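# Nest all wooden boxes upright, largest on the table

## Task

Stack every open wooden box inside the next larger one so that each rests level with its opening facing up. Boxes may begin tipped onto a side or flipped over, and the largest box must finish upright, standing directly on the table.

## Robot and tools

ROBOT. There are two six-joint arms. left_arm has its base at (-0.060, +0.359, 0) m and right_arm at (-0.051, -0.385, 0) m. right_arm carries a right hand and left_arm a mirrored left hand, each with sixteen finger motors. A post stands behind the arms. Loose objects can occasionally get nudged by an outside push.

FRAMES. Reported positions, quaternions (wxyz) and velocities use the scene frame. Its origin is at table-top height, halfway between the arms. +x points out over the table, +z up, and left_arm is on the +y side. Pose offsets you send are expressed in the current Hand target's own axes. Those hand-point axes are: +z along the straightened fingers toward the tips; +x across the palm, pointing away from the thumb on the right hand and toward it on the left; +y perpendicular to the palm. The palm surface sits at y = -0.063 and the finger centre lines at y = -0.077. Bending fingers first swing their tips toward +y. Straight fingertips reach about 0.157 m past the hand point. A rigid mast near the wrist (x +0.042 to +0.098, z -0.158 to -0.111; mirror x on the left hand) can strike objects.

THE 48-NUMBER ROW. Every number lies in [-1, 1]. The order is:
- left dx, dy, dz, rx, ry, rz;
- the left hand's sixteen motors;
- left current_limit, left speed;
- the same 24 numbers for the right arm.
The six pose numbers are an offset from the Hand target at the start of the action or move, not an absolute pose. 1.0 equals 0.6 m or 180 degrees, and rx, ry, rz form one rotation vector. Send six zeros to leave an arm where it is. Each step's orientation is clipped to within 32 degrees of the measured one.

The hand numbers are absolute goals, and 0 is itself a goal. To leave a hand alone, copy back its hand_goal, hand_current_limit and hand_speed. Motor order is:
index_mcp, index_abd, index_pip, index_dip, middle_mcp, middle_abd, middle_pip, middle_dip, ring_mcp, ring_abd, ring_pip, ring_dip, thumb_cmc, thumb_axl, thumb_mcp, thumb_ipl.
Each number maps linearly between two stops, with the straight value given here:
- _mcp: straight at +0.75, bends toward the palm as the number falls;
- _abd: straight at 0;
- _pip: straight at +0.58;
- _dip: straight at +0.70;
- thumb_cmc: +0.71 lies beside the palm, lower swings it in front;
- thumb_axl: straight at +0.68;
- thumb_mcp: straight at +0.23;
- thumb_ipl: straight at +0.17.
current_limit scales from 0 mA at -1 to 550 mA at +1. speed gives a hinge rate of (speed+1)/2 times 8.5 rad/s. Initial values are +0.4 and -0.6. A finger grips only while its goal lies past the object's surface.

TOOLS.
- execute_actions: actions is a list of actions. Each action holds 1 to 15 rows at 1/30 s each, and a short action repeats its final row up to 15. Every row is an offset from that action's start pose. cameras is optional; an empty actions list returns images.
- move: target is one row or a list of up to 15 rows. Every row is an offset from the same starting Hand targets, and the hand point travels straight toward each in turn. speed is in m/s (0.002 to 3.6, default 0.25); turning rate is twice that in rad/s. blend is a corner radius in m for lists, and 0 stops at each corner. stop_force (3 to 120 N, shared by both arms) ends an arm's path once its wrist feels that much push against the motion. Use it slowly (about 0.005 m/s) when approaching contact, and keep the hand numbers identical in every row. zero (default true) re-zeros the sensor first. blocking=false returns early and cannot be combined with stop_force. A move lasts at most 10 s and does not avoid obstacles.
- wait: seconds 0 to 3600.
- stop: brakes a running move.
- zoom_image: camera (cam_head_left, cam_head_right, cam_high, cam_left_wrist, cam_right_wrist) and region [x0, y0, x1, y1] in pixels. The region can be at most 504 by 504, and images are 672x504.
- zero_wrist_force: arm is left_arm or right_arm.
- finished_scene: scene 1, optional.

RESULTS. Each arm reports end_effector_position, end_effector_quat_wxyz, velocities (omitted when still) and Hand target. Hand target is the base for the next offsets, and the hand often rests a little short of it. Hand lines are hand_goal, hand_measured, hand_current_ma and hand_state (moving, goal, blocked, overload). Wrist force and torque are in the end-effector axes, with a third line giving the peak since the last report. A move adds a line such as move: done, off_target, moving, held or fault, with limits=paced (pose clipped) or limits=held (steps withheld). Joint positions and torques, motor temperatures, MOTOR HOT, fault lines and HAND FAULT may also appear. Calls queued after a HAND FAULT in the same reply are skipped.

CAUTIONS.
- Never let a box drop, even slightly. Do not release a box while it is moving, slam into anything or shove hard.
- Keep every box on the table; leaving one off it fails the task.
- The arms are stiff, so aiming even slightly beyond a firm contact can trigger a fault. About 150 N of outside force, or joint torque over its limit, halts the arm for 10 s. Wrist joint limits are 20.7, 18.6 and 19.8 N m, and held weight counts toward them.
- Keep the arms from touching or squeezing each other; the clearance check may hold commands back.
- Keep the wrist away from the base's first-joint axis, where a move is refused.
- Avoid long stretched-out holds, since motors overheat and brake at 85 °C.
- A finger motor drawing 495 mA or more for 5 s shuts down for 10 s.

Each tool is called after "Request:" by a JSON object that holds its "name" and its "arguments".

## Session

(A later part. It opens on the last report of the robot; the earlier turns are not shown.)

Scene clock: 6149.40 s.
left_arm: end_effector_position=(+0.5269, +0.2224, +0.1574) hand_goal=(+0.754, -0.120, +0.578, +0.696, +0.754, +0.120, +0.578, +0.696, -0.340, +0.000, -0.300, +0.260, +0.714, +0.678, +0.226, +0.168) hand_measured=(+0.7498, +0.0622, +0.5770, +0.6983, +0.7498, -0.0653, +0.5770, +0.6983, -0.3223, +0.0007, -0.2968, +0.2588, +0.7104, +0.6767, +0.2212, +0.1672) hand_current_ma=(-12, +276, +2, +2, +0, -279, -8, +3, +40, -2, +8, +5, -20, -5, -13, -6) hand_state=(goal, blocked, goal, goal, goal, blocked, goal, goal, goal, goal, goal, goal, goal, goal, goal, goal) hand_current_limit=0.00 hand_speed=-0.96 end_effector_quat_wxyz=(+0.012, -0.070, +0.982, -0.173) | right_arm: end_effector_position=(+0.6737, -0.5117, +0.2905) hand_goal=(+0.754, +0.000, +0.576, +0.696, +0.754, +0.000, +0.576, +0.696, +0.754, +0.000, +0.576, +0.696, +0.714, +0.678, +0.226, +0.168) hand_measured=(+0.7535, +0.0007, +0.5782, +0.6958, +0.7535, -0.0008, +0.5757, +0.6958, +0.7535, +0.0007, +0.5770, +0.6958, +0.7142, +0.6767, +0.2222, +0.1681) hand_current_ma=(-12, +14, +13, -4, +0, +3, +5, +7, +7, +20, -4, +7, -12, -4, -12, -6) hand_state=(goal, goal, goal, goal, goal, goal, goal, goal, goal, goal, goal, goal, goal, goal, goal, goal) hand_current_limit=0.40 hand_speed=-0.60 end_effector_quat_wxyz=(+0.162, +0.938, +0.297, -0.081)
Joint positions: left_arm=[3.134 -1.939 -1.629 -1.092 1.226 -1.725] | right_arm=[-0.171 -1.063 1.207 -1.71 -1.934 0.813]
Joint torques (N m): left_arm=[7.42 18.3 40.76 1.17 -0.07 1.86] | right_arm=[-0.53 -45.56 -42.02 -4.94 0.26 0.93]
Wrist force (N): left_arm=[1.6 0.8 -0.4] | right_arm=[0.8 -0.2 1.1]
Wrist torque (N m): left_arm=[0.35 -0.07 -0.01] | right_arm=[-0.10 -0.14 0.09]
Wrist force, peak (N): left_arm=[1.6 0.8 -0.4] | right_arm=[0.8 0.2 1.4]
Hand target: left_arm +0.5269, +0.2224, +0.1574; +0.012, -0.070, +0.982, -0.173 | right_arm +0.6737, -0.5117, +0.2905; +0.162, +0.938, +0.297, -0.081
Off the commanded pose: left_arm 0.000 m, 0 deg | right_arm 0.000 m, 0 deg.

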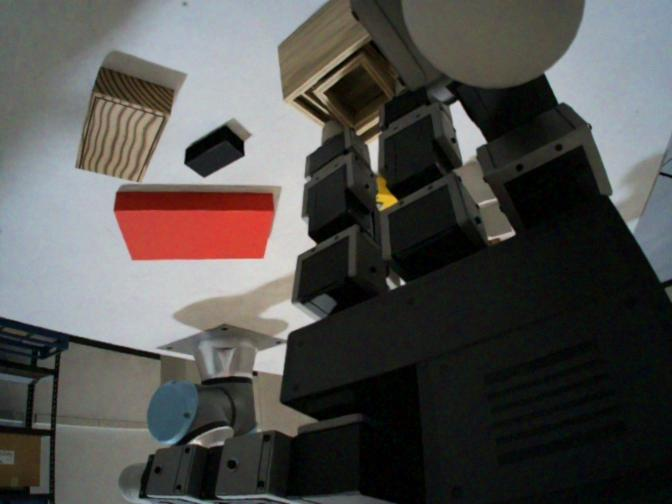

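Request:
{"name": "execute_actions", "arguments": {"actions": [[[0.0045,0,0,0,0,0, 0.754,-0.12,0.578,0.696, 0.754,0.12,0.578,0.696, -0.34,0,-0.30,0.26, 0.714,0.678,0.226,0.168,0.0,-0.96, 0,0,0,0,0,0, 0.754,0,0.576,0.696,0.754,0,0.576,0.696,0.754,0,0.576,0.696,0.714,0.678,0.226,0.168,0.4,-0.6]]]}}

Request:
{"name": "execute_actions", "arguments": {"actions": [[[0,0.00235,-0.000855,0,0,0, 0.754,-0.12,0.578,0.696, 0.754,0.12,0.578,0.696, -0.34,0,-0.30,0.26, 0.714,0.678,0.226,0.168,0.0,-0.96, 0,0,0,0,0,0, 0.754,0,0.576,0.696,0.754,0,0.576,0.696,0.754,0,0.576,0.696,0.714,0.678,0.226,0.168,0.4,-0.6]]]}}

Request:
{"name": "execute_actions", "arguments": {"actions": [[[0,0.00235,-0.000855,0,0,0, 0.754,-0.12,0.578,0.696, 0.754,0.12,0.578,0.696, -0.34,0,-0.30,0.26, 0.714,0.678,0.226,0.168,0.0,-0.96, 0,0,0,0,0,0, 0.754,0,0.576,0.696,0.754,0,0.576,0.696,0.754,0,0.576,0.696,0.714,0.678,0.226,0.168,0.4,-0.6]]], "cameras": ["cam_left_wrist","cam_high"]}}

Request:
{"name": "zoom_image", "arguments": {"camera": "cam_left_wrist", "region": [290, 10, 410, 130]}}

Request:
{"name": "zoom_image", "arguments": {"camera": "cam_high", "region": [310, 170, 370, 230]}}

Scene clock: 6169.33 s.
left_arm: end_effector_position=(+0.5242, +0.2220, +0.1574) hand_goal=(+0.754, -0.120, +0.578, +0.696, +0.754, +0.120, +0.578, +0.696, -0.340, +0.000, -0.300, +0.260, +0.714, +0.678, +0.226, +0.168) hand_measured=(+0.7498, +0.0622, +0.5770, +0.6983, +0.7511, -0.0653, +0.5808, +0.6983, -0.3235, -0.0008, -0.2968, +0.2601, +0.7104, +0.6777, +0.2212, +0.1681) hand_current_ma=(-5, +270, +2, -1, -11, -274, -14, +1, +33, -5, +1, -1, -9, -17, -11, -4) hand_state=(goal, blocked, goal, goal, goal, blocked, goal, goal, goal, goal, goal, goal, goal, goal, goal, goal) hand_current_limit=0.00 hand_speed=-0.96 end_effector_quat_wxyz=(+0.012, -0.070, +0.982, -0.173) | right_arm: end_effector_position=(+0.6737, -0.5117, +0.2905) hand_goal=(+0.754, +0.000, +0.576, +0.696, +0.754, +0.000, +0.576, +0.696, +0.754, +0.000, +0.576, +0.696, +0.714, +0.678, +0.226, +0.168) hand_measured=(+0.7535, +0.0007, +0.5770, +0.6958, +0.7523, +0.0007, +0.5770, +0.6958, +0.7535, -0.0008, +0.5770, +0.6945, +0.7142, +0.6767, +0.2222, +0.1681) hand_current_ma=(-10, +12, +5, +6, +14, -8, +21, -14, +3, +3, -6, +7, +7, -5, -25, -15) hand_state=(goal, goal, goal, goal, goal, goal, goal, goal, goal, goal, goal, goal, goal, goal, goal, goal) hand_current_limit=0.40 hand_speed=-0.60 end_effector_quat_wxyz=(+0.162, +0.938, +0.297, -0.081)
Joint positions: left_arm=[3.134 -1.934 -1.637 -1.089 1.226 -1.726] | right_arm=[-0.171 -1.063 1.207 -1.71 -1.934 0.813]
Joint torques (N m): left_arm=[-7.85 60.02 6.94 4.63 -1.01 -1.93] | right_arm=[0.24 -47.06 -41.21 -5.07 -0.08 0.55]
Wrist force (N): left_arm=[0.1 1.0 0.1] | right_arm=[0.7 0.0 1.1]
Wrist torque (N m): left_arm=[0.32 -0.04 -0.13] | right_arm=[-0.07 -0.12 0.07]
Wrist force, peak (N): left_arm=[1.7 1.0 -0.9] | right_arm=[0.6 0.3 1.6]
Hand target: left_arm +0.5242, +0.2220, +0.1574; +0.012, -0.070, +0.982, -0.173 | right_arm +0.6737, -0.5117, +0.2905; +0.162, +0.938, +0.297, -0.081
Off the commanded pose: left_arm 0.000 m, 0 deg | right_arm 0.000 m, 0 deg.

Scene clock: 6170.03 s.
left_arm: end_effector_position=(+0.5240, +0.2235, +0.1574) hand_goal=(+0.754, -0.120, +0.578, +0.696, +0.754, +0.120, +0.578, +0.696, -0.340, +0.000, -0.300, +0.260, +0.714, +0.678, +0.226, +0.168) hand_measured=(+0.7511, +0.0622, +0.5782, +0.6983, +0.7511, -0.0667, +0.5821, +0.6983, -0.3235, +0.0007, -0.2968, +0.2601, +0.7104, +0.6767, +0.2212, +0.1681) hand_current_ma=(-2, +273, +3, -8, -3, -274, -5, -9, +40, -13, +15, +0, -5, -12, -11, -9) hand_state=(goal, blocked, goal, goal, goal, blocked, goal, goal, goal, goal, goal, goal, goal, goal, goal, goal) hand_current_limit=0.00 hand_speed=-0.96 end_effector_quat_wxyz=(+0.012, -0.070, +0.982, -0.173) | right_arm: end_effector_position=(+0.6737, -0.5117, +0.2905) hand_goal=(+0.754, +0.000, +0.576, +0.696, +0.754, +0.000, +0.576, +0.696, +0.754, +0.000, +0.576, +0.696, +0.714, +0.678, +0.226, +0.168) hand_measured=(+0.7535, +0.0007, +0.5770, +0.6958, +0.7535, +0.0007, +0.5757, +0.6958, +0.7535, +0.0007, +0.5757, +0.6958, +0.7142, +0.6777, +0.2222, +0.1681) hand_current_ma=(+16, +8, -9, +9, +2, -3, +6, +7, +3, +9, -7, -10, +13, -10, -12, +0) hand_state=(goal, goal, goal, goal, goal, goal, goal, goal, goal, goal, goal, goal, goal, goal, goal, goal) hand_current_limit=0.40 hand_speed=-0.60 end_effector_quat_wxyz=(+0.162, +0.938, +0.297, -0.081)
Joint positions: left_arm=[3.136 -1.932 -1.639 -1.09 1.226 -1.723] | right_arm=[-0.171 -1.063 1.207 -1.71 -1.934 0.813]
Joint torques (N m): left_arm=[7.19 60.15 6.4 0.77 -2.6 1.91] | right_arm=[-1.05 -47.95 -39.94 -5.02 -0.02 0.84]
Wrist force (N): left_arm=[0.5 0.7 -0.4] | right_arm=[0.6 0.1 1.1]
Wrist torque (N m): left_arm=[0.35 -0.08 -0.10] | right_arm=[-0.06 -0.11 0.07]
Wrist force, peak (N): left_arm=[0.4 1.1 0.3] | right_arm=[0.5 0.4 1.5]
Hand target: left_arm +0.5240, +0.2235, +0.1574; +0.012, -0.070, +0.982, -0.173 | right_arm +0.6737, -0.5117, +0.2905; +0.162, +0.938, +0.297, -0.081
Off the commanded pose: left_arm 0.000 m, 0 deg | right_arm 0.000 m, 0 deg.

Scene clock: 6170.73 s.
left_arm: end_effector_position=(+0.5238, +0.2250, +0.1574) hand_goal=(+0.754, -0.120, +0.578, +0.696, +0.754, +0.120, +0.578, +0.696, -0.340, +0.000, -0.300, +0.260, +0.714, +0.678, +0.226, +0.168) hand_measured=(+0.7547, +0.0622, +0.5834, +0.6996, +0.7583, -0.0667, +0.5808, +0.6983, -0.3235, -0.0008, -0.2956, +0.2601, +0.7104, +0.6777, +0.2212, +0.1672) hand_current_ma=(+6, +260, +12, -3, +0, -274, -5, -7, +41, -11, +13, -5, -17, -10, -11, -8) hand_state=(goal, blocked, goal, goal, goal, blocked, goal, goal, goal, goal, goal, goal, goal, goal, goal, goal) hand_current_limit=0.00 hand_speed=-0.96 end_effector_quat_wxyz=(+0.012, -0.070, +0.982, -0.173) | right_arm: end_effector_position=(+0.6737, -0.5117, +0.2905) hand_goal=(+0.754, +0.000, +0.576, +0.696, +0.754, +0.000, +0.576, +0.696, +0.754, +0.000, +0.576, +0.696, +0.714, +0.678, +0.226, +0.168) hand_measured=(+0.7535, -0.0008, +0.5770, +0.6958, +0.7523, -0.0008, +0.5770, +0.6971, +0.7535, +0.0007, +0.5770, +0.6958, +0.7142, +0.6767, +0.2222, +0.1681) hand_current_ma=(-10, -12, +12, +11, -7, -14, +5, +2, +8, +10, +5, -10, +13, -12, -13, -11) hand_state=(goal, goal, goal, goal, goal, goal, goal, goal, goal, goal, goal, goal, goal, goal, goal, goal) hand_current_limit=0.40 hand_speed=-0.60 end_effector_quat_wxyz=(+0.162, +0.938, +0.297, -0.081)
Joint positions: left_arm=[3.139 -1.931 -1.64 -1.09 1.226 -1.721] | right_arm=[-0.171 -1.063 1.207 -1.71 -1.934 0.813]
Joint torques (N m): left_arm=[8.15 60.07 6.65 0.79 -2.37 1.82] | right_arm=[-0.67 -46.73 -41.78 -5.21 -0.04 0.8]
Wrist force (N): left_arm=[0.8 0.1 0.1] | right_arm=[0.3 0.0 1.5]
Wrist torque (N m): left_arm=[0.32 -0.10 -0.07] | right_arm=[-0.10 -0.08 0.04]
Wrist force, peak (N): left_arm=[1.0 0.1 -0.4] | right_arm=[0.3 0.0 1.5]
Hand target: left_arm +0.5238, +0.2250, +0.1574; +0.012, -0.070, +0.982, -0.173 | right_arm +0.6737, -0.5117, +0.2905; +0.162, +0.938, +0.297, -0.081
Off the commanded pose: left_arm 0.000 m, 0 deg | right_arm 0.000 m, 0 deg.
Images, in order (width x height): cam_high 672x504, cam_left_wrist 672x504.

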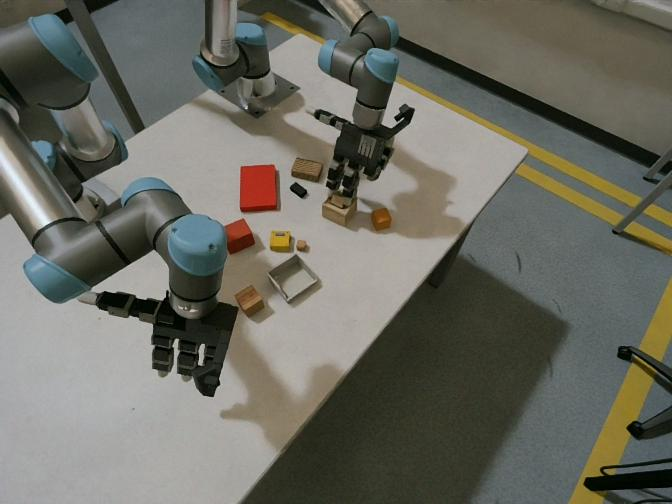

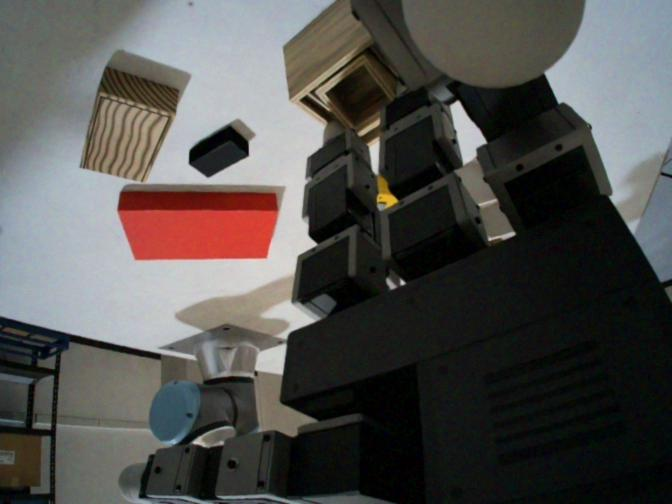

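Scaled by 4.200 from the camera's image (finer frame: 960x720).

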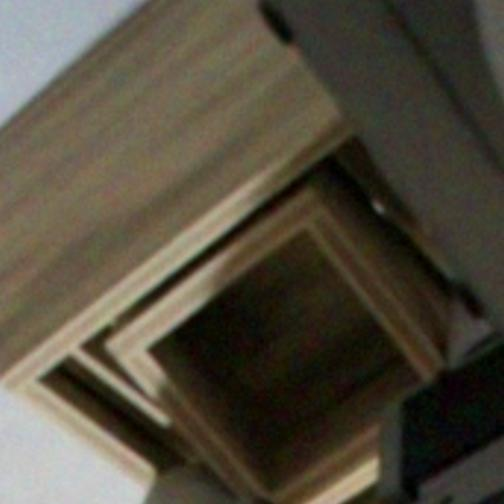

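Scaled by 8.400.

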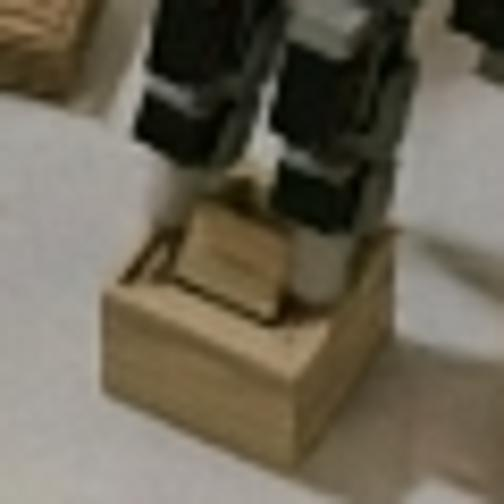

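Request:
{"name": "execute_actions", "arguments": {"actions": [[[0,-0.00345,0.00125,0,0,0, 0.754,-0.12,0.578,0.696, 0.754,0.12,0.578,0.696, -0.34,0,-0.30,0.26, 0.714,0.678,0.226,0.168,0.0,-0.96, 0,0,0,0,0,0, 0.754,0,0.576,0.696,0.754,0,0.576,0.696,0.754,0,0.576,0.696,0.714,0.678,0.226,0.168,0.4,-0.6]]]}}

Request:
{"name": "execute_actions", "arguments": {"actions": [[[0,0,0,0,0,0, 0.754,0.04,0.578,0.696, 0.754,-0.04,0.578,0.696, -0.34,0,-0.30,0.26, 0.714,0.678,0.226,0.168,0.0,-0.97, 0,0,0,0,0,0, 0.754,0,0.576,0.696,0.754,0,0.576,0.696,0.754,0,0.576,0.696,0.714,0.678,0.226,0.168,0.4,-0.6]]]}}

Request:
{"name": "wait", "arguments": {"seconds": 1.5, "cameras": ["cam_left_wrist","cam_high"]}}

Request:
{"name": "zoom_image", "arguments": {"camera": "cam_left_wrist", "region": [290, 10, 410, 130]}}

Request:
{"name": "zoom_image", "arguments": {"camera": "cam_high", "region": [310, 170, 370, 230]}}

Scene clock: 6191.70 s.
left_arm: end_effector_position=(+0.5241, +0.2228, +0.1574) hand_goal=(+0.754, -0.120, +0.578, +0.696, +0.754, +0.120, +0.578, +0.696, -0.340, +0.000, -0.300, +0.260, +0.714, +0.678, +0.226, +0.168) hand_measured=(+0.7535, +0.0622, +0.5821, +0.6983, +0.7559, -0.0667, +0.5808, +0.6983, -0.3235, -0.0008, -0.2968, +0.2588, +0.7104, +0.6777, +0.2212, +0.1672) hand_current_ma=(-2, +274, +7, -1, +1, -277, +1, -6, +43, -8, -1, -2, -14, -13, -8, +3) hand_state=(goal, blocked, goal, goal, goal, blocked, goal, goal, goal, goal, goal, goal, goal, goal, goal, goal) hand_current_limit=0.00 hand_speed=-0.96 end_effector_quat_wxyz=(+0.012, -0.070, +0.982, -0.173) | right_arm: end_effector_position=(+0.6737, -0.5117, +0.2905) hand_goal=(+0.754, +0.000, +0.576, +0.696, +0.754, +0.000, +0.576, +0.696, +0.754, +0.000, +0.576, +0.696, +0.714, +0.678, +0.226, +0.168) hand_measured=(+0.7523, +0.0007, +0.5770, +0.6971, +0.7535, +0.0007, +0.5770, +0.6958, +0.7535, -0.0008, +0.5770, +0.6958, +0.7142, +0.6777, +0.2222, +0.1672) hand_current_ma=(-4, +13, +16, +20, +5, -10, +7, -18, +20, +23, -15, +3, +6, +1, -19, -3) hand_state=(goal, goal, goal, goal, goal, goal, goal, goal, goal, goal, goal, goal, goal, goal, goal, goal) hand_current_limit=0.40 hand_speed=-0.60 end_effector_quat_wxyz=(+0.162, +0.938, +0.297, -0.081)
Joint positions: left_arm=[3.135 -1.933 -1.638 -1.089 1.226 -1.724] | right_arm=[-0.171 -1.063 1.207 -1.71 -1.934 0.813]
Joint torques (N m): left_arm=[-8.4 18.79 39.48 4.86 2.13 -1.73] | right_arm=[0.28 -45.54 -41.48 -4.92 -0.26 0.81]
Wrist force (N): left_arm=[0.6 0.3 0.1] | right_arm=[0.4 0.1 1.3]
Wrist torque (N m): left_arm=[0.30 -0.03 -0.09] | right_arm=[-0.08 -0.09 0.06]
Wrist force, peak (N): left_arm=[0.7 0.8 0.0] | right_arm=[0.9 0.2 1.6]
Hand target: left_arm +0.5241, +0.2228, +0.1574; +0.012, -0.070, +0.982, -0.173 | right_arm +0.6737, -0.5117, +0.2905; +0.162, +0.938, +0.297, -0.081
Off the commanded pose: left_arm 0.000 m, 0 deg | right_arm 0.000 m, 0 deg.

Scene clock: 6192.40 s.
left_arm: end_effector_position=(+0.5241, +0.2228, +0.1574) hand_goal=(+0.754, +0.040, +0.578, +0.696, +0.754, -0.040, +0.578, +0.696, -0.340, +0.000, -0.300, +0.260, +0.714, +0.678, +0.226, +0.168) hand_measured=(+0.7523, +0.0637, +0.5821, +0.6983, +0.7559, -0.0667, +0.5808, +0.6971, -0.3235, +0.0007, -0.2956, +0.2588, +0.7104, +0.6767, +0.2222, +0.1681) hand_current_ma=(+9, +79, +6, +2, +2, -91, -7, +0, +37, -8, +5, +1, -14, -12, -12, -13) hand_state=(goal, moving, goal, goal, goal, moving, goal, goal, goal, goal, goal, goal, goal, goal, goal, goal) hand_current_limit=0.00 hand_speed=-0.97 end_effector_quat_wxyz=(+0.012, -0.070, +0.982, -0.173) | right_arm: end_effector_position=(+0.6737, -0.5117, +0.2905) hand_goal=(+0.754, +0.000, +0.576, +0.696, +0.754, +0.000, +0.576, +0.696, +0.754, +0.000, +0.576, +0.696, +0.714, +0.678, +0.226, +0.168) hand_measured=(+0.7523, +0.0007, +0.5770, +0.6958, +0.7535, +0.0007, +0.5770, +0.6971, +0.7523, +0.0007, +0.5770, +0.6958, +0.7142, +0.6777, +0.2222, +0.1672) hand_current_ma=(+8, +12, +7, +5, +8, -14, +0, -7, -10, +3, -1, +15, +4, -9, -19, +5) hand_state=(goal, goal, goal, goal, goal, goal, goal, goal, goal, goal, goal, goal, goal, goal, goal, goal) hand_current_limit=0.40 hand_speed=-0.60 end_effector_quat_wxyz=(+0.162, +0.938, +0.297, -0.081)
Joint positions: left_arm=[3.135 -1.933 -1.638 -1.089 1.226 -1.724] | right_arm=[-0.171 -1.063 1.207 -1.71 -1.934 0.813]
Joint torques (N m): left_arm=[-8.22 18.85 39.32 4.72 1.89 -1.65] | right_arm=[-0.03 -46.21 -40.89 -5.05 0.21 1.1]
Wrist force (N): left_arm=[0.5 0.5 0.1] | right_arm=[0.5 0.2 0.9]
Wrist torque (N m): left_arm=[0.32 -0.05 -0.09] | right_arm=[-0.03 -0.09 0.06]
Wrist force, peak (N): left_arm=[0.9 0.7 0.0] | right_arm=[0.9 0.0 1.4]
Hand target: left_arm +0.5241, +0.2228, +0.1574; +0.012, -0.070, +0.982, -0.173 | right_arm +0.6737, -0.5117, +0.2905; +0.162, +0.938, +0.297, -0.081
Off the commanded pose: left_arm 0.000 m, 0 deg | right_arm 0.000 m, 0 deg.

Scene clock: 6193.90 s.
left_arm: end_effector_position=(+0.5241, +0.2228, +0.1574) hand_goal=(+0.754, +0.040, +0.578, +0.696, +0.754, -0.040, +0.578, +0.696, -0.340, +0.000, -0.300, +0.260, +0.714, +0.678, +0.226, +0.168) hand_measured=(+0.7547, +0.0651, +0.5821, +0.6983, +0.7559, -0.0667, +0.5808, +0.6996, -0.3235, -0.0008, -0.2968, +0.2588, +0.7104, +0.6767, +0.2212, +0.1681) hand_current_ma=(-2, +27, +4, -1, +6, -42, -3, -4, +45, -3, +4, +3, -20, -2, -7, -7) hand_state=(goal, blocked, goal, goal, goal, blocked, goal, goal, goal, goal, goal, goal, goal, goal, goal, goal) hand_current_limit=0.00 hand_speed=-0.97 end_effector_quat_wxyz=(+0.012, -0.070, +0.982, -0.173) | right_arm: end_effector_position=(+0.6737, -0.5117, +0.2905) hand_goal=(+0.754, +0.000, +0.576, +0.696, +0.754, +0.000, +0.576, +0.696, +0.754, +0.000, +0.576, +0.696, +0.714, +0.678, +0.226, +0.168) hand_measured=(+0.7535, +0.0007, +0.5770, +0.6958, +0.7535, -0.0008, +0.5770, +0.6958, +0.7535, -0.0008, +0.5770, +0.6958, +0.7142, +0.6777, +0.2232, +0.1672) hand_current_ma=(+0, +1, +3, -2, +11, -6, -18, -22, +3, -2, -14, +2, +19, +4, -21, +2) hand_state=(goal, goal, goal, goal, goal, goal, goal, goal, goal, goal, goal, goal, goal, goal, goal, goal) hand_current_limit=0.40 hand_speed=-0.60 end_effector_quat_wxyz=(+0.162, +0.938, +0.297, -0.081)
Joint positions: left_arm=[3.135 -1.933 -1.638 -1.089 1.226 -1.724] | right_arm=[-0.171 -1.063 1.207 -1.71 -1.934 0.813]
Joint torques (N m): left_arm=[-7.79 17.97 38.61 4.15 1.96 -1.69] | right_arm=[-1.11 -46.42 -40.54 -4.94 0.19 0.62]
Wrist force (N): left_arm=[0.5 0.6 -0.1] | right_arm=[0.3 -0.1 1.3]
Wrist torque (N m): left_arm=[0.34 -0.06 -0.09] | right_arm=[-0.10 -0.08 0.04]
Wrist force, peak (N): left_arm=[0.7 0.7 -0.2] | right_arm=[1.0 0.6 1.5]
Hand target: left_arm +0.5241, +0.2228, +0.1574; +0.012, -0.070, +0.982, -0.173 | right_arm +0.6737, -0.5117, +0.2905; +0.162, +0.938, +0.297, -0.081
Off the commanded pose: left_arm 0.000 m, 0 deg | right_arm 0.000 m, 0 deg.
wait: 1.50 s; at rest by 0.17 s
Images, in order (width x height): cam_high 672x504, cam_left_wrist 672x504.

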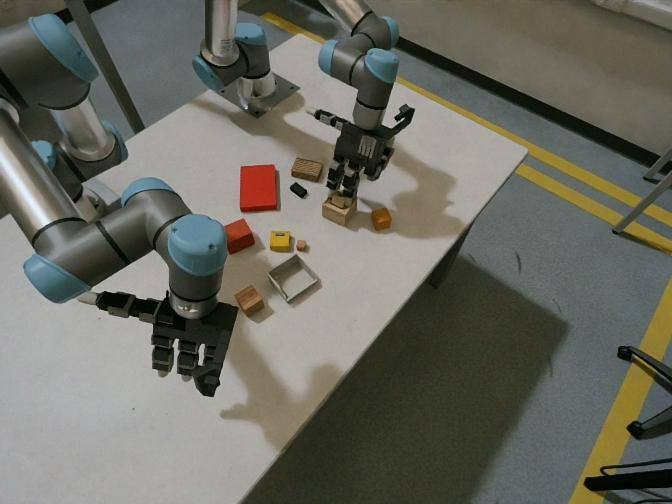

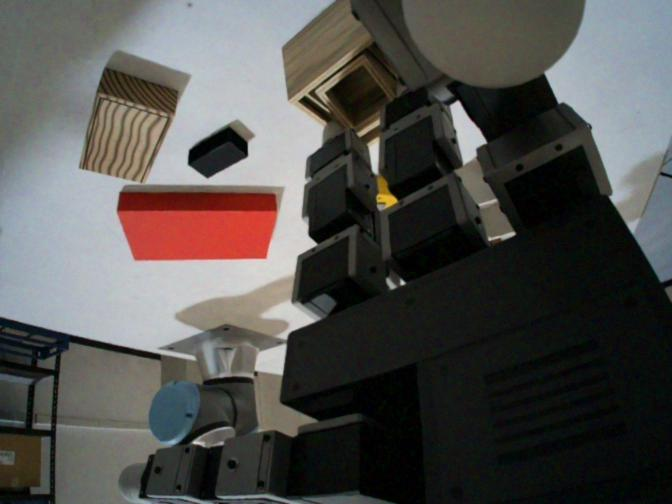

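Scaled by 4.200 from the camera's image (finer frame: 960x720).

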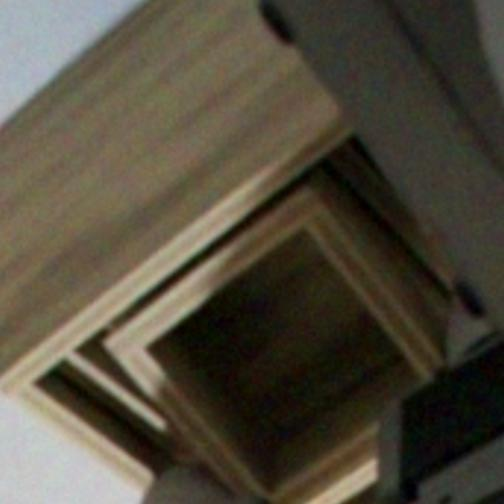

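Scaled by 8.400.

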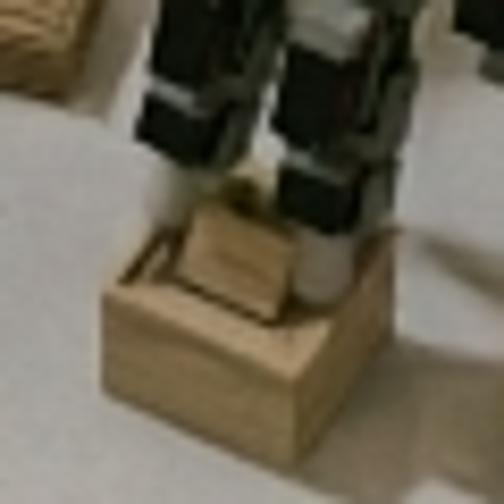

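Request:
{"name": "execute_actions", "arguments": {"actions": [[[0,0,0,0,0,0, 0.754,0.06,0.578,0.696, 0.754,-0.06,0.578,0.696, -0.34,0,-0.30,0.26, 0.714,0.678,0.226,0.168,0.0,-0.98, 0,0,0,0,0,0, 0.754,0,0.576,0.696,0.754,0,0.576,0.696,0.754,0,0.576,0.696,0.714,0.678,0.226,0.168,0.4,-0.6]]]}}

Request:
{"name": "execute_actions", "arguments": {"actions": [[[0,0,0,0,0,0, 0.754,0.075,0.578,0.696, 0.754,-0.075,0.578,0.696, -0.34,0,-0.30,0.26, 0.714,0.678,0.226,0.168,0.0,-0.99, 0,0,0,0,0,0, 0.754,0,0.576,0.696,0.754,0,0.576,0.696,0.754,0,0.576,0.696,0.714,0.678,0.226,0.168,0.4,-0.6]]], "cameras": ["cam_left_wrist"]}}

Request:
{"name": "zoom_image", "arguments": {"camera": "cam_left_wrist", "region": [290, 10, 410, 130]}}

Scene clock: 6204.50 s.
left_arm: end_effector_position=(+0.5241, +0.2228, +0.1574) hand_goal=(+0.754, +0.060, +0.578, +0.696, +0.754, -0.060, +0.578, +0.696, -0.340, +0.000, -0.300, +0.260, +0.714, +0.678, +0.226, +0.168) hand_measured=(+0.7498, +0.0681, +0.5770, +0.6932, +0.7486, -0.0682, +0.5757, +0.6932, -0.3235, -0.0008, -0.2956, +0.2588, +0.7104, +0.6777, +0.2222, +0.1672) hand_current_ma=(-8, +2, -7, -8, -4, +2, -17, -17, +43, -9, +3, -9, -12, -8, -10, -4) hand_state=(goal, goal, goal, goal, goal, goal, goal, goal, goal, goal, goal, goal, goal, goal, goal, goal) hand_current_limit=0.00 hand_speed=-0.98 end_effector_quat_wxyz=(+0.012, -0.070, +0.982, -0.173) | right_arm: end_effector_position=(+0.6737, -0.5117, +0.2905) hand_goal=(+0.754, +0.000, +0.576, +0.696, +0.754, +0.000, +0.576, +0.696, +0.754, +0.000, +0.576, +0.696, +0.714, +0.678, +0.226, +0.168) hand_measured=(+0.7523, -0.0008, +0.5770, +0.6958, +0.7535, +0.0007, +0.5770, +0.6958, +0.7535, -0.0008, +0.5770, +0.6958, +0.7142, +0.6767, +0.2222, +0.1681) hand_current_ma=(-3, +1, -4, +13, +16, -19, +3, -8, +2, +2, -6, +6, +29, +11, +2, -26) hand_state=(goal, goal, goal, goal, goal, goal, goal, goal, goal, goal, goal, goal, goal, goal, goal, goal) hand_current_limit=0.40 hand_speed=-0.60 end_effector_quat_wxyz=(+0.162, +0.938, +0.297, -0.081)
Joint positions: left_arm=[3.135 -1.933 -1.638 -1.089 1.226 -1.724] | right_arm=[-0.171 -1.063 1.207 -1.71 -1.934 0.813]
Joint torques (N m): left_arm=[-6.88 20.18 36.41 3.04 1.96 -1.79] | right_arm=[-1.49 -46.27 -40.56 -4.77 0.45 1.02]
Wrist force (N): left_arm=[0.7 1.2 0.3] | right_arm=[0.4 -0.1 1.3]
Wrist torque (N m): left_arm=[0.28 -0.08 -0.09] | right_arm=[-0.10 -0.09 0.05]
Wrist force, peak (N): left_arm=[0.2 1.6 0.3] | right_arm=[1.0 0.0 1.5]
Hand target: left_arm +0.5241, +0.2228, +0.1574; +0.012, -0.070, +0.982, -0.173 | right_arm +0.6737, -0.5117, +0.2905; +0.162, +0.938, +0.297, -0.081
Off the commanded pose: left_arm 0.000 m, 0 deg | right_arm 0.000 m, 0 deg.

Scene clock: 6205.20 s.
left_arm: end_effector_position=(+0.5241, +0.2228, +0.1574) hand_goal=(+0.754, +0.076, +0.578, +0.696, +0.754, -0.074, +0.578, +0.696, -0.340, +0.000, -0.300, +0.260, +0.714, +0.678, +0.226, +0.168) hand_measured=(+0.7498, +0.0681, +0.5770, +0.6945, +0.7486, -0.0696, +0.5757, +0.6920, -0.3247, -0.0008, -0.2956, +0.2601, +0.7104, +0.6777, +0.2222, +0.1672) hand_current_ma=(-4, -6, +6, -10, -9, +0, -7, -14, +29, -10, +5, +12, -5, -10, -8, -9) hand_state=(goal, goal, goal, goal, goal, goal, goal, goal, goal, goal, goal, goal, goal, goal, goal, goal) hand_current_limit=0.00 hand_speed=-0.99 end_effector_quat_wxyz=(+0.012, -0.070, +0.982, -0.173) | right_arm: end_effector_position=(+0.6737, -0.5117, +0.2905) hand_goal=(+0.754, +0.000, +0.576, +0.696, +0.754, +0.000, +0.576, +0.696, +0.754, +0.000, +0.576, +0.696, +0.714, +0.678, +0.226, +0.168) hand_measured=(+0.7535, -0.0008, +0.5770, +0.6971, +0.7523, +0.0007, +0.5757, +0.6958, +0.7535, +0.0007, +0.5770, +0.6958, +0.7142, +0.6777, +0.2222, +0.1681) hand_current_ma=(-8, +21, +12, +19, +5, -9, -1, -9, +9, +7, -21, +16, +0, +2, -9, -7) hand_state=(goal, goal, goal, goal, goal, goal, goal, goal, goal, goal, goal, goal, goal, goal, goal, goal) hand_current_limit=0.40 hand_speed=-0.60 end_effector_quat_wxyz=(+0.162, +0.938, +0.297, -0.081)
Joint positions: left_arm=[3.135 -1.933 -1.638 -1.089 1.226 -1.724] | right_arm=[-0.171 -1.063 1.207 -1.71 -1.934 0.813]
Joint torques (N m): left_arm=[-7.41 19.67 36.35 2.54 1.78 -1.6] | right_arm=[0.19 -46.44 -41 -5.31 0.13 0.58]
Wrist force (N): left_arm=[0.3 1.1 -0.2] | right_arm=[0.6 0.1 1.2]
Wrist torque (N m): left_arm=[0.32 -0.05 -0.11] | right_arm=[-0.07 -0.11 0.07]
Wrist force, peak (N): left_arm=[0.9 1.2 0.0] | right_arm=[0.8 -0.2 1.5]
Hand target: left_arm +0.5241, +0.2228, +0.1574; +0.012, -0.070, +0.982, -0.173 | right_arm +0.6737, -0.5117, +0.2905; +0.162, +0.938, +0.297, -0.081
Off the commanded pose: left_arm 0.000 m, 0 deg | right_arm 0.000 m, 0 deg.

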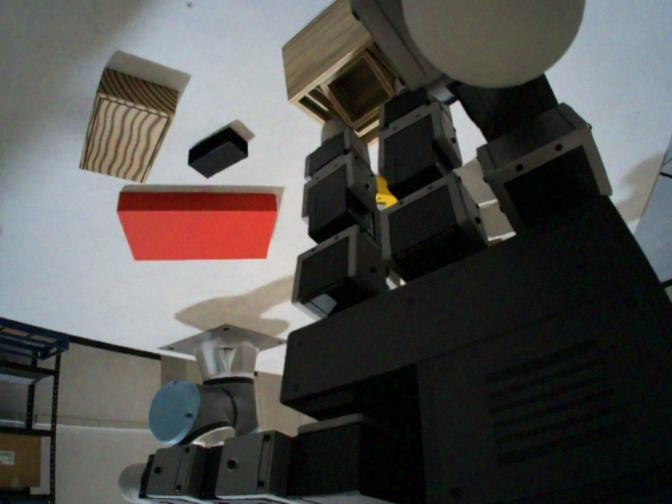

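Scaled by 4.200 from the camera's image (finer frame: 960x720).

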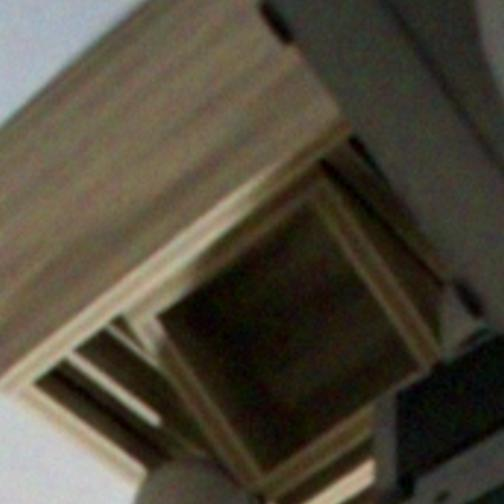

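Request:
{"name": "wait", "arguments": {"seconds": 0.5, "cameras": ["cam_high","cam_head_left","cam_left_wrist"]}}

Request:
{"name": "zoom_image", "arguments": {"camera": "cam_high", "region": [310, 170, 370, 230]}}

Request:
{"name": "zoom_image", "arguments": {"camera": "cam_left_wrist", "region": [310, 30, 400, 130]}}

Request:
{"name": "zoom_image", "arguments": {"camera": "cam_head_left", "region": [230, 140, 310, 220]}}

Scene clock: 6211.13 s.
left_arm: end_effector_position=(+0.5241, +0.2228, +0.1574) hand_goal=(+0.754, +0.076, +0.578, +0.696, +0.754, -0.074, +0.578, +0.696, -0.340, +0.000, -0.300, +0.260, +0.714, +0.678, +0.226, +0.168) hand_measured=(+0.7511, +0.0681, +0.5770, +0.6945, +0.7498, -0.0682, +0.5757, +0.6932, -0.3235, +0.0007, -0.2956, +0.2588, +0.7104, +0.6767, +0.2212, +0.1681) hand_current_ma=(-7, -19, +0, -13, -7, +9, -10, -12, +36, +3, +5, +4, -13, -21, -17, +4) hand_state=(goal, goal, goal, goal, goal, goal, goal, goal, goal, goal, goal, goal, goal, goal, goal, goal) hand_current_limit=0.00 hand_speed=-0.99 end_effector_quat_wxyz=(+0.012, -0.070, +0.982, -0.173) | right_arm: end_effector_position=(+0.6737, -0.5117, +0.2905) hand_goal=(+0.754, +0.000, +0.576, +0.696, +0.754, +0.000, +0.576, +0.696, +0.754, +0.000, +0.576, +0.696, +0.714, +0.678, +0.226, +0.168) hand_measured=(+0.7535, -0.0008, +0.5770, +0.6958, +0.7535, +0.0007, +0.5770, +0.6958, +0.7523, +0.0007, +0.5770, +0.6958, +0.7129, +0.6777, +0.2222, +0.1672) hand_current_ma=(+5, +4, -13, +27, +10, -14, -1, -3, +4, +16, +10, +1, +2, -3, -32, -13) hand_state=(goal, goal, goal, goal, goal, goal, goal, goal, goal, goal, goal, goal, goal, goal, goal, goal) hand_current_limit=0.40 hand_speed=-0.60 end_effector_quat_wxyz=(+0.162, +0.938, +0.297, -0.081)
Joint positions: left_arm=[3.135 -1.933 -1.638 -1.089 1.226 -1.724] | right_arm=[-0.171 -1.063 1.207 -1.71 -1.934 0.813]
Joint torques (N m): left_arm=[-7.45 24.58 35.74 1.71 0.4 -1.51] | right_arm=[0.19 -47.05 -40.07 -5.03 0.06 0.91]
Wrist force (N): left_arm=[0.5 1.2 0.1] | right_arm=[0.3 0.3 1.2]
Wrist torque (N m): left_arm=[0.31 -0.06 -0.10] | right_arm=[-0.05 -0.07 0.05]
Wrist force, peak (N): left_arm=[0.7 1.7 0.0] | right_arm=[0.9 0.0 1.6]
Hand target: left_arm +0.5241, +0.2228, +0.1574; +0.012, -0.070, +0.982, -0.173 | right_arm +0.6737, -0.5117, +0.2905; +0.162, +0.938, +0.297, -0.081
Off the commanded pose: left_arm 0.000 m, 0 deg | right_arm 0.000 m, 0 deg.
wait: 0.50 s; at rest from the start
Images, in order (width x height): cam_head_left 672x504, cam_high 672x504, cam_left_wrist 672x504.

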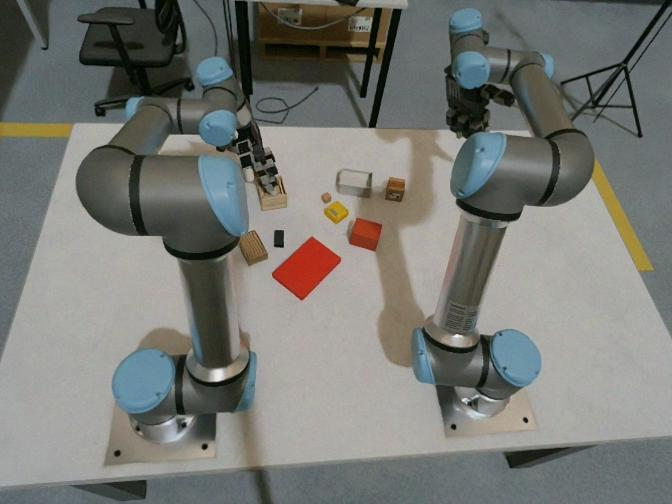

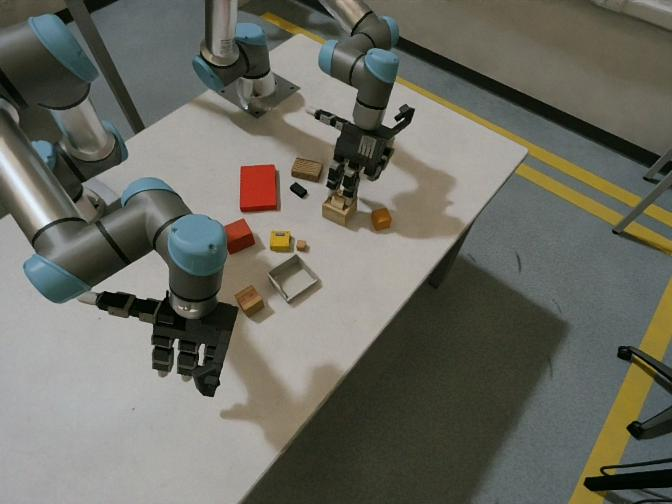

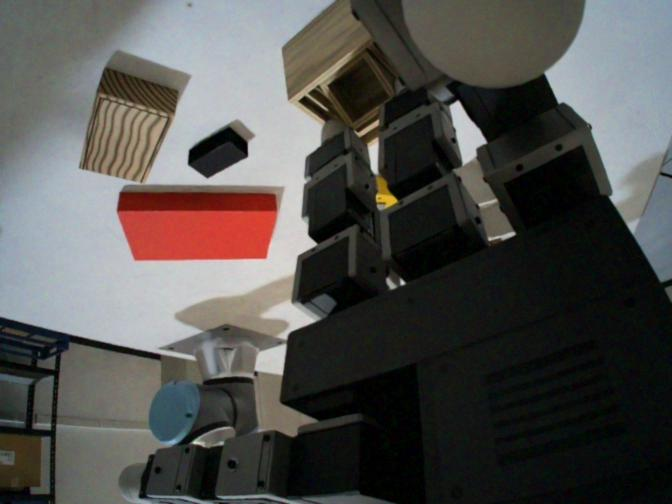

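Scaled by 8.400.

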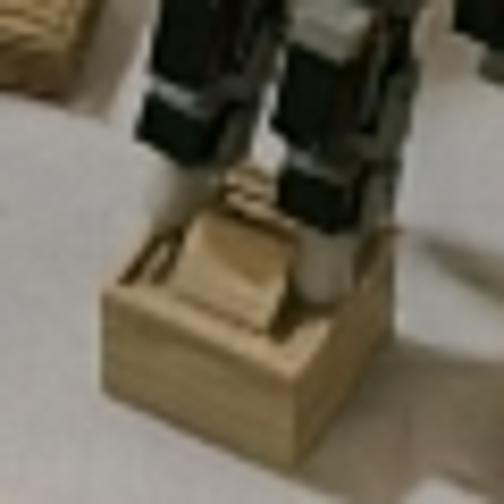

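Scaled by 5.040 from the camera's image (finer frame: 960x720).

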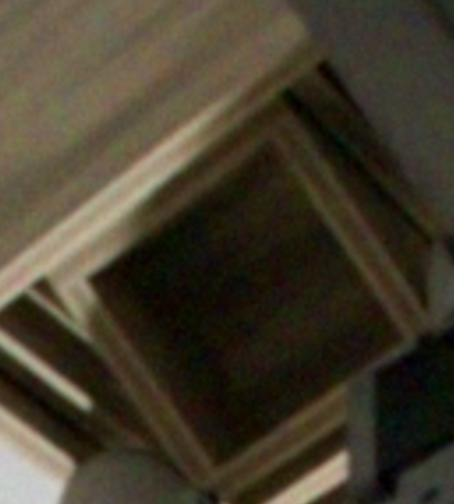

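Scaled by 6.300.

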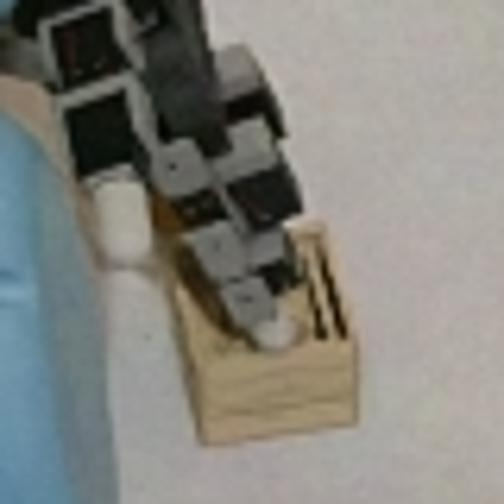

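Request:
{"name": "execute_actions", "arguments": {"actions": [], "cameras": ["cam_high", "cam_left_wrist"]}}

Request:
{"name": "zoom_image", "arguments": {"camera": "cam_high", "region": [300, 160, 380, 230]}}

Request:
{"name": "zoom_image", "arguments": {"camera": "cam_left_wrist", "region": [280, 10, 430, 140]}}

Scene clock: 6234.07 s.
left_arm: end_effector_position=(+0.5241, +0.2228, +0.1574) hand_goal=(+0.754, +0.076, +0.578, +0.696, +0.754, -0.074, +0.578, +0.696, -0.340, +0.000, -0.300, +0.260, +0.714, +0.678, +0.226, +0.168) hand_measured=(+0.7486, +0.0681, +0.5770, +0.6932, +0.7511, -0.0682, +0.5757, +0.6932, -0.3235, -0.0008, -0.2981, +0.2588, +0.7117, +0.6767, +0.2222, +0.1672) hand_current_ma=(+0, -13, -2, -10, -10, +2, -9, -6, +44, -11, -1, -1, -21, -7, -4, -9) hand_state=(goal, goal, goal, goal, goal, goal, goal, goal, goal, goal, goal, goal, goal, goal, goal, goal) hand_current_limit=0.00 hand_speed=-0.99 end_effector_quat_wxyz=(+0.012, -0.070, +0.982, -0.173) | right_arm: end_effector_position=(+0.6737, -0.5117, +0.2905) hand_goal=(+0.754, +0.000, +0.576, +0.696, +0.754, +0.000, +0.576, +0.696, +0.754, +0.000, +0.576, +0.696, +0.714, +0.678, +0.226, +0.168) hand_measured=(+0.7523, -0.0008, +0.5770, +0.6971, +0.7535, -0.0008, +0.5770, +0.6958, +0.7535, +0.0007, +0.5770, +0.6958, +0.7142, +0.6777, +0.2222, +0.1681) hand_current_ma=(-4, +6, -2, +3, +9, -9, +11, +0, +7, +0, +12, -7, +7, +5, -23, +2) hand_state=(goal, goal, goal, goal, goal, goal, goal, goal, goal, goal, goal, goal, goal, goal, goal, goal) hand_current_limit=0.40 hand_speed=-0.60 end_effector_quat_wxyz=(+0.162, +0.938, +0.297, -0.081)
Joint positions: left_arm=[3.135 -1.933 -1.638 -1.089 1.226 -1.724] | right_arm=[-0.171 -1.063 1.207 -1.71 -1.934 0.813]
Joint velocities: within noise
Joint torques (N m): left_arm=[-7.96 24.23 33.9 1.37 -0.49 -1.67] | right_arm=[-0.53 -47.16 -39.42 -5.1 0.18 0.9]
Motor temperatures (°C): left_arm=[27 27 28 29 30 32] | right_arm=[25 28 26 34 31 31]
Wrist force (N): left_arm=[0.5 1.2 0.0] | right_arm=[0.8 0.1 1.2]
Wrist torque (N m): left_arm=[0.32 -0.06 -0.10] | right_arm=[-0.07 -0.14 0.09]
Wrist force, peak (N): left_arm=[0.5 1.6 -0.2] | right_arm=[0.9 0.1 1.4]
Hand target: left_arm +0.5241, +0.2228, +0.1574; +0.012, -0.070, +0.982, -0.173 | right_arm +0.6737, -0.5117, +0.2905; +0.162, +0.938, +0.297, -0.081
Off the commanded pose: left_arm 0.000 m, 0 deg | right_arm 0.000 m, 0 deg.
Images, in order (width x height): cam_high 672x504, cam_left_wrist 672x504.

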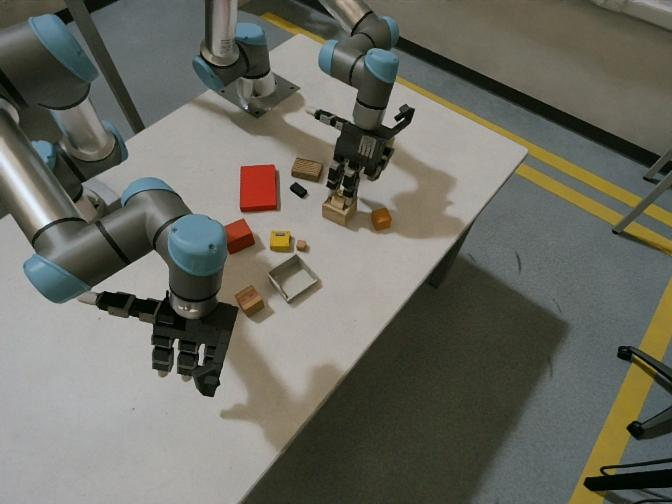

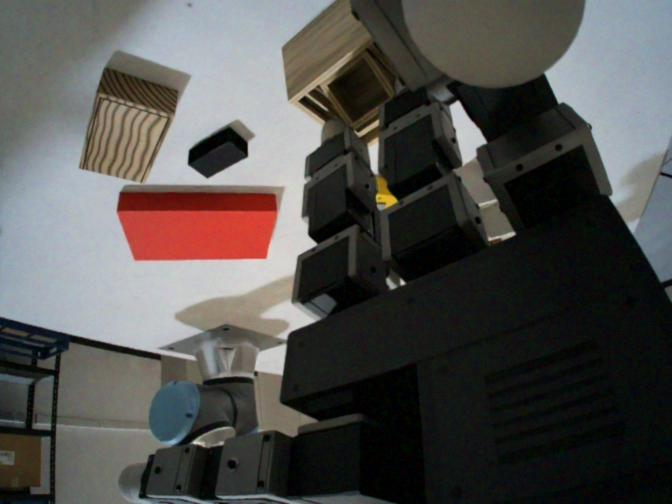

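Scaled by 6.300.

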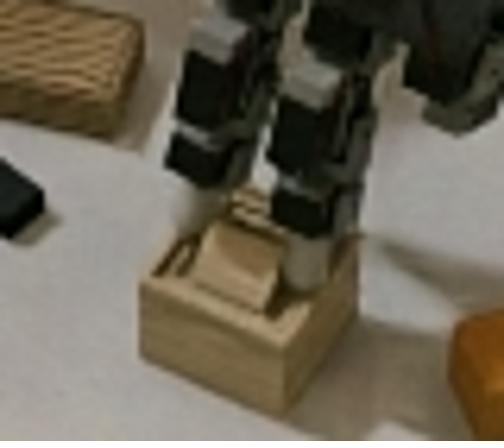

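Scaled by 3.360 from the camera's image (finer frame: 960x720).

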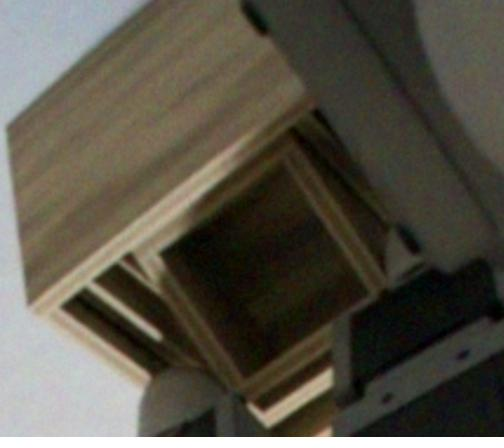

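Request:
{"name": "move", "arguments": {"target": [0,0,0,0,0,0, 0.754,0.13,0.578,0.696,0.754,-0.128,0.578,0.696,-0.34,0,-0.30,0.26,0.714,0.678,0.226,0.168,0.0,-0.98, 0,0,0,0,0,0, 0.754,0,0.576,0.696,0.754,0,0.576,0.696,0.754,0,0.576,0.696,0.714,0.678,0.226,0.168,0.4,-0.6], "cameras": ["cam_high", "cam_left_wrist"]}}

Request:
{"name": "zoom_image", "arguments": {"camera": "cam_high", "region": [300, 160, 380, 230]}}

Request:
{"name": "zoom_image", "arguments": {"camera": "cam_left_wrist", "region": [280, 10, 430, 140]}}

Scene clock: 6242.63 s.
left_arm: end_effector_position=(+0.5241, +0.2228, +0.1574) hand_goal=(+0.754, +0.130, +0.578, +0.696, +0.754, -0.128, +0.578, +0.696, -0.340, +0.000, -0.300, +0.260, +0.714, +0.678, +0.226, +0.168) hand_measured=(+0.7498, +0.1208, +0.5770, +0.6971, +0.7498, -0.0799, +0.5757, +0.6920, -0.3223, +0.0007, -0.2968, +0.2588, +0.7117, +0.6767, +0.2222, +0.1672) hand_current_ma=(-3, -18, +1, +3, -6, +73, -4, -16, +50, -7, +17, -1, -6, -7, -11, -6) hand_state=(goal, goal, goal, goal, goal, blocked, goal, goal, goal, goal, goal, goal, goal, goal, goal, goal) hand_current_limit=0.00 hand_speed=-0.98 end_effector_quat_wxyz=(+0.012, -0.070, +0.982, -0.173) | right_arm: end_effector_position=(+0.6737, -0.5117, +0.2905) hand_goal=(+0.754, +0.000, +0.576, +0.696, +0.754, +0.000, +0.576, +0.696, +0.754, +0.000, +0.576, +0.696, +0.714, +0.678, +0.226, +0.168) hand_measured=(+0.7535, +0.0007, +0.5770, +0.6971, +0.7535, -0.0008, +0.5770, +0.6971, +0.7523, -0.0008, +0.5770, +0.6958, +0.7142, +0.6767, +0.2222, +0.1681) hand_current_ma=(+4, +8, -4, +13, +5, +12, +8, -3, +0, -10, -9, -2, +21, -11, -33, -7) hand_state=(goal, goal, goal, goal, goal, goal, goal, goal, goal, goal, goal, goal, goal, goal, goal, goal) hand_current_limit=0.40 hand_speed=-0.60 end_effector_quat_wxyz=(+0.162, +0.938, +0.297, -0.081)
Joint positions: left_arm=[3.135 -1.933 -1.638 -1.089 1.226 -1.724] | right_arm=[-0.171 -1.063 1.207 -1.71 -1.934 0.813]
Joint torques (N m): left_arm=[-7.05 29.38 31.62 1.59 -1.83 -1.66] | right_arm=[0.95 -47.11 -41.49 -5.23 0.11 0.76]
Wrist force (N): left_arm=[1.3 1.3 0.0] | right_arm=[0.6 0.1 1.4]
Wrist torque (N m): left_arm=[0.35 -0.06 -0.03] | right_arm=[-0.08 -0.12 0.06]
Wrist force, peak (N): left_arm=[1.6 1.2 -0.5] | right_arm=[0.8 0.1 1.6]
Hand target: left_arm +0.5241, +0.2228, +0.1574; +0.012, -0.070, +0.982, -0.173 | right_arm +0.6737, -0.5117, +0.2905; +0.162, +0.938, +0.297, -0.081
Off the commanded pose: left_arm 0.000 m, 0 deg | right_arm 0.000 m, 0 deg.
move: done

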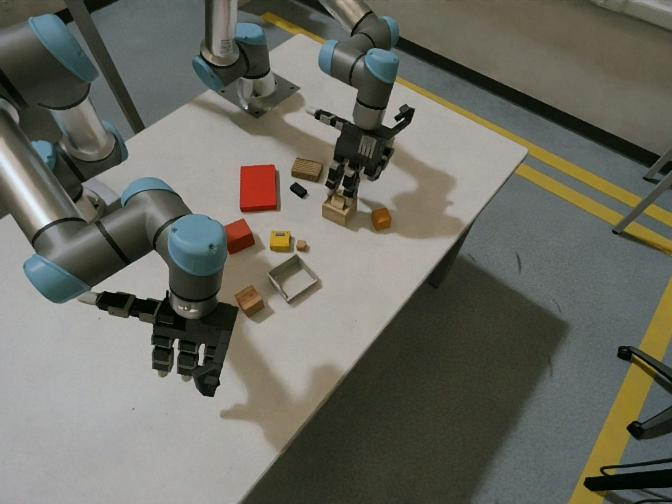

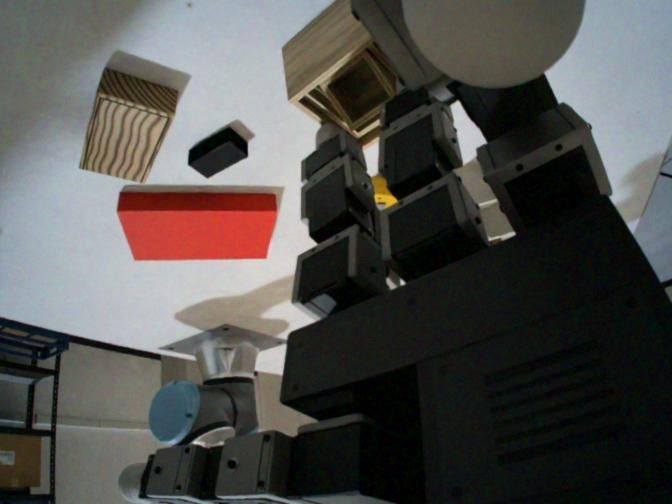

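Scaled by 6.300.

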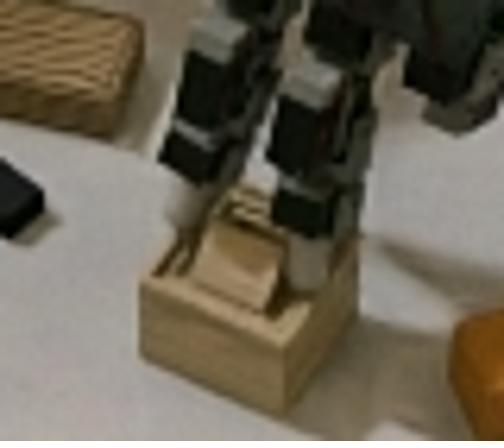

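Scaled by 3.360 from the camera's image (finer frame: 960x720).

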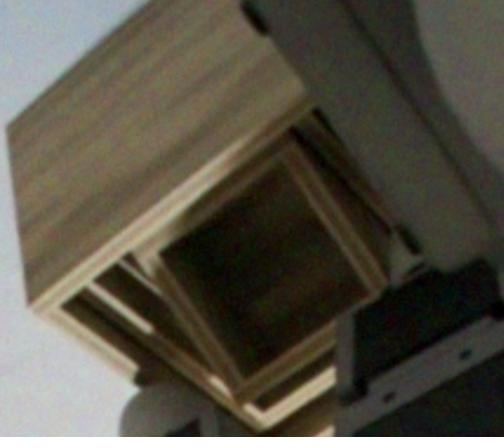

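Request:
{"name": "zoom_image", "arguments": {"camera": "cam_high", "region": [318, 182, 362, 226]}}

Request:
{"name": "zoom_image", "arguments": {"camera": "cam_left_wrist", "region": [285, 40, 405, 140]}}

Scaled by 11.455.

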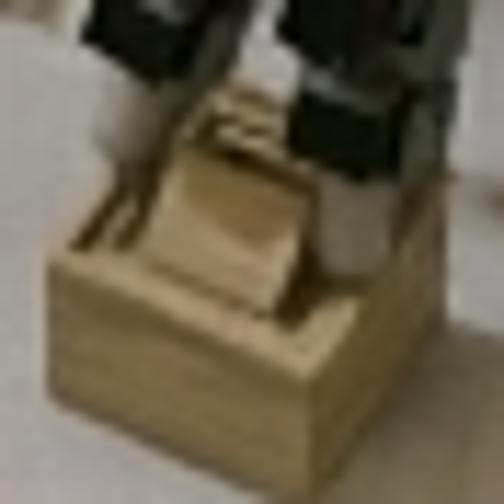

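Scaled by 4.200 from the camera's image (finer frame: 960x720).

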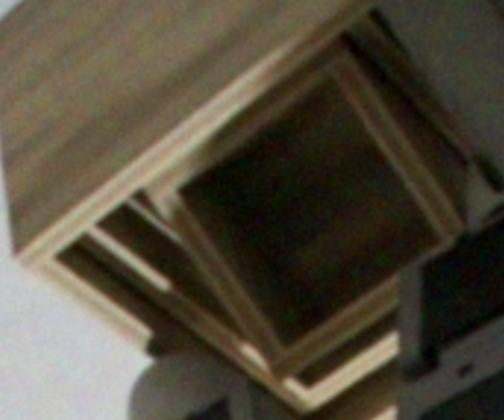

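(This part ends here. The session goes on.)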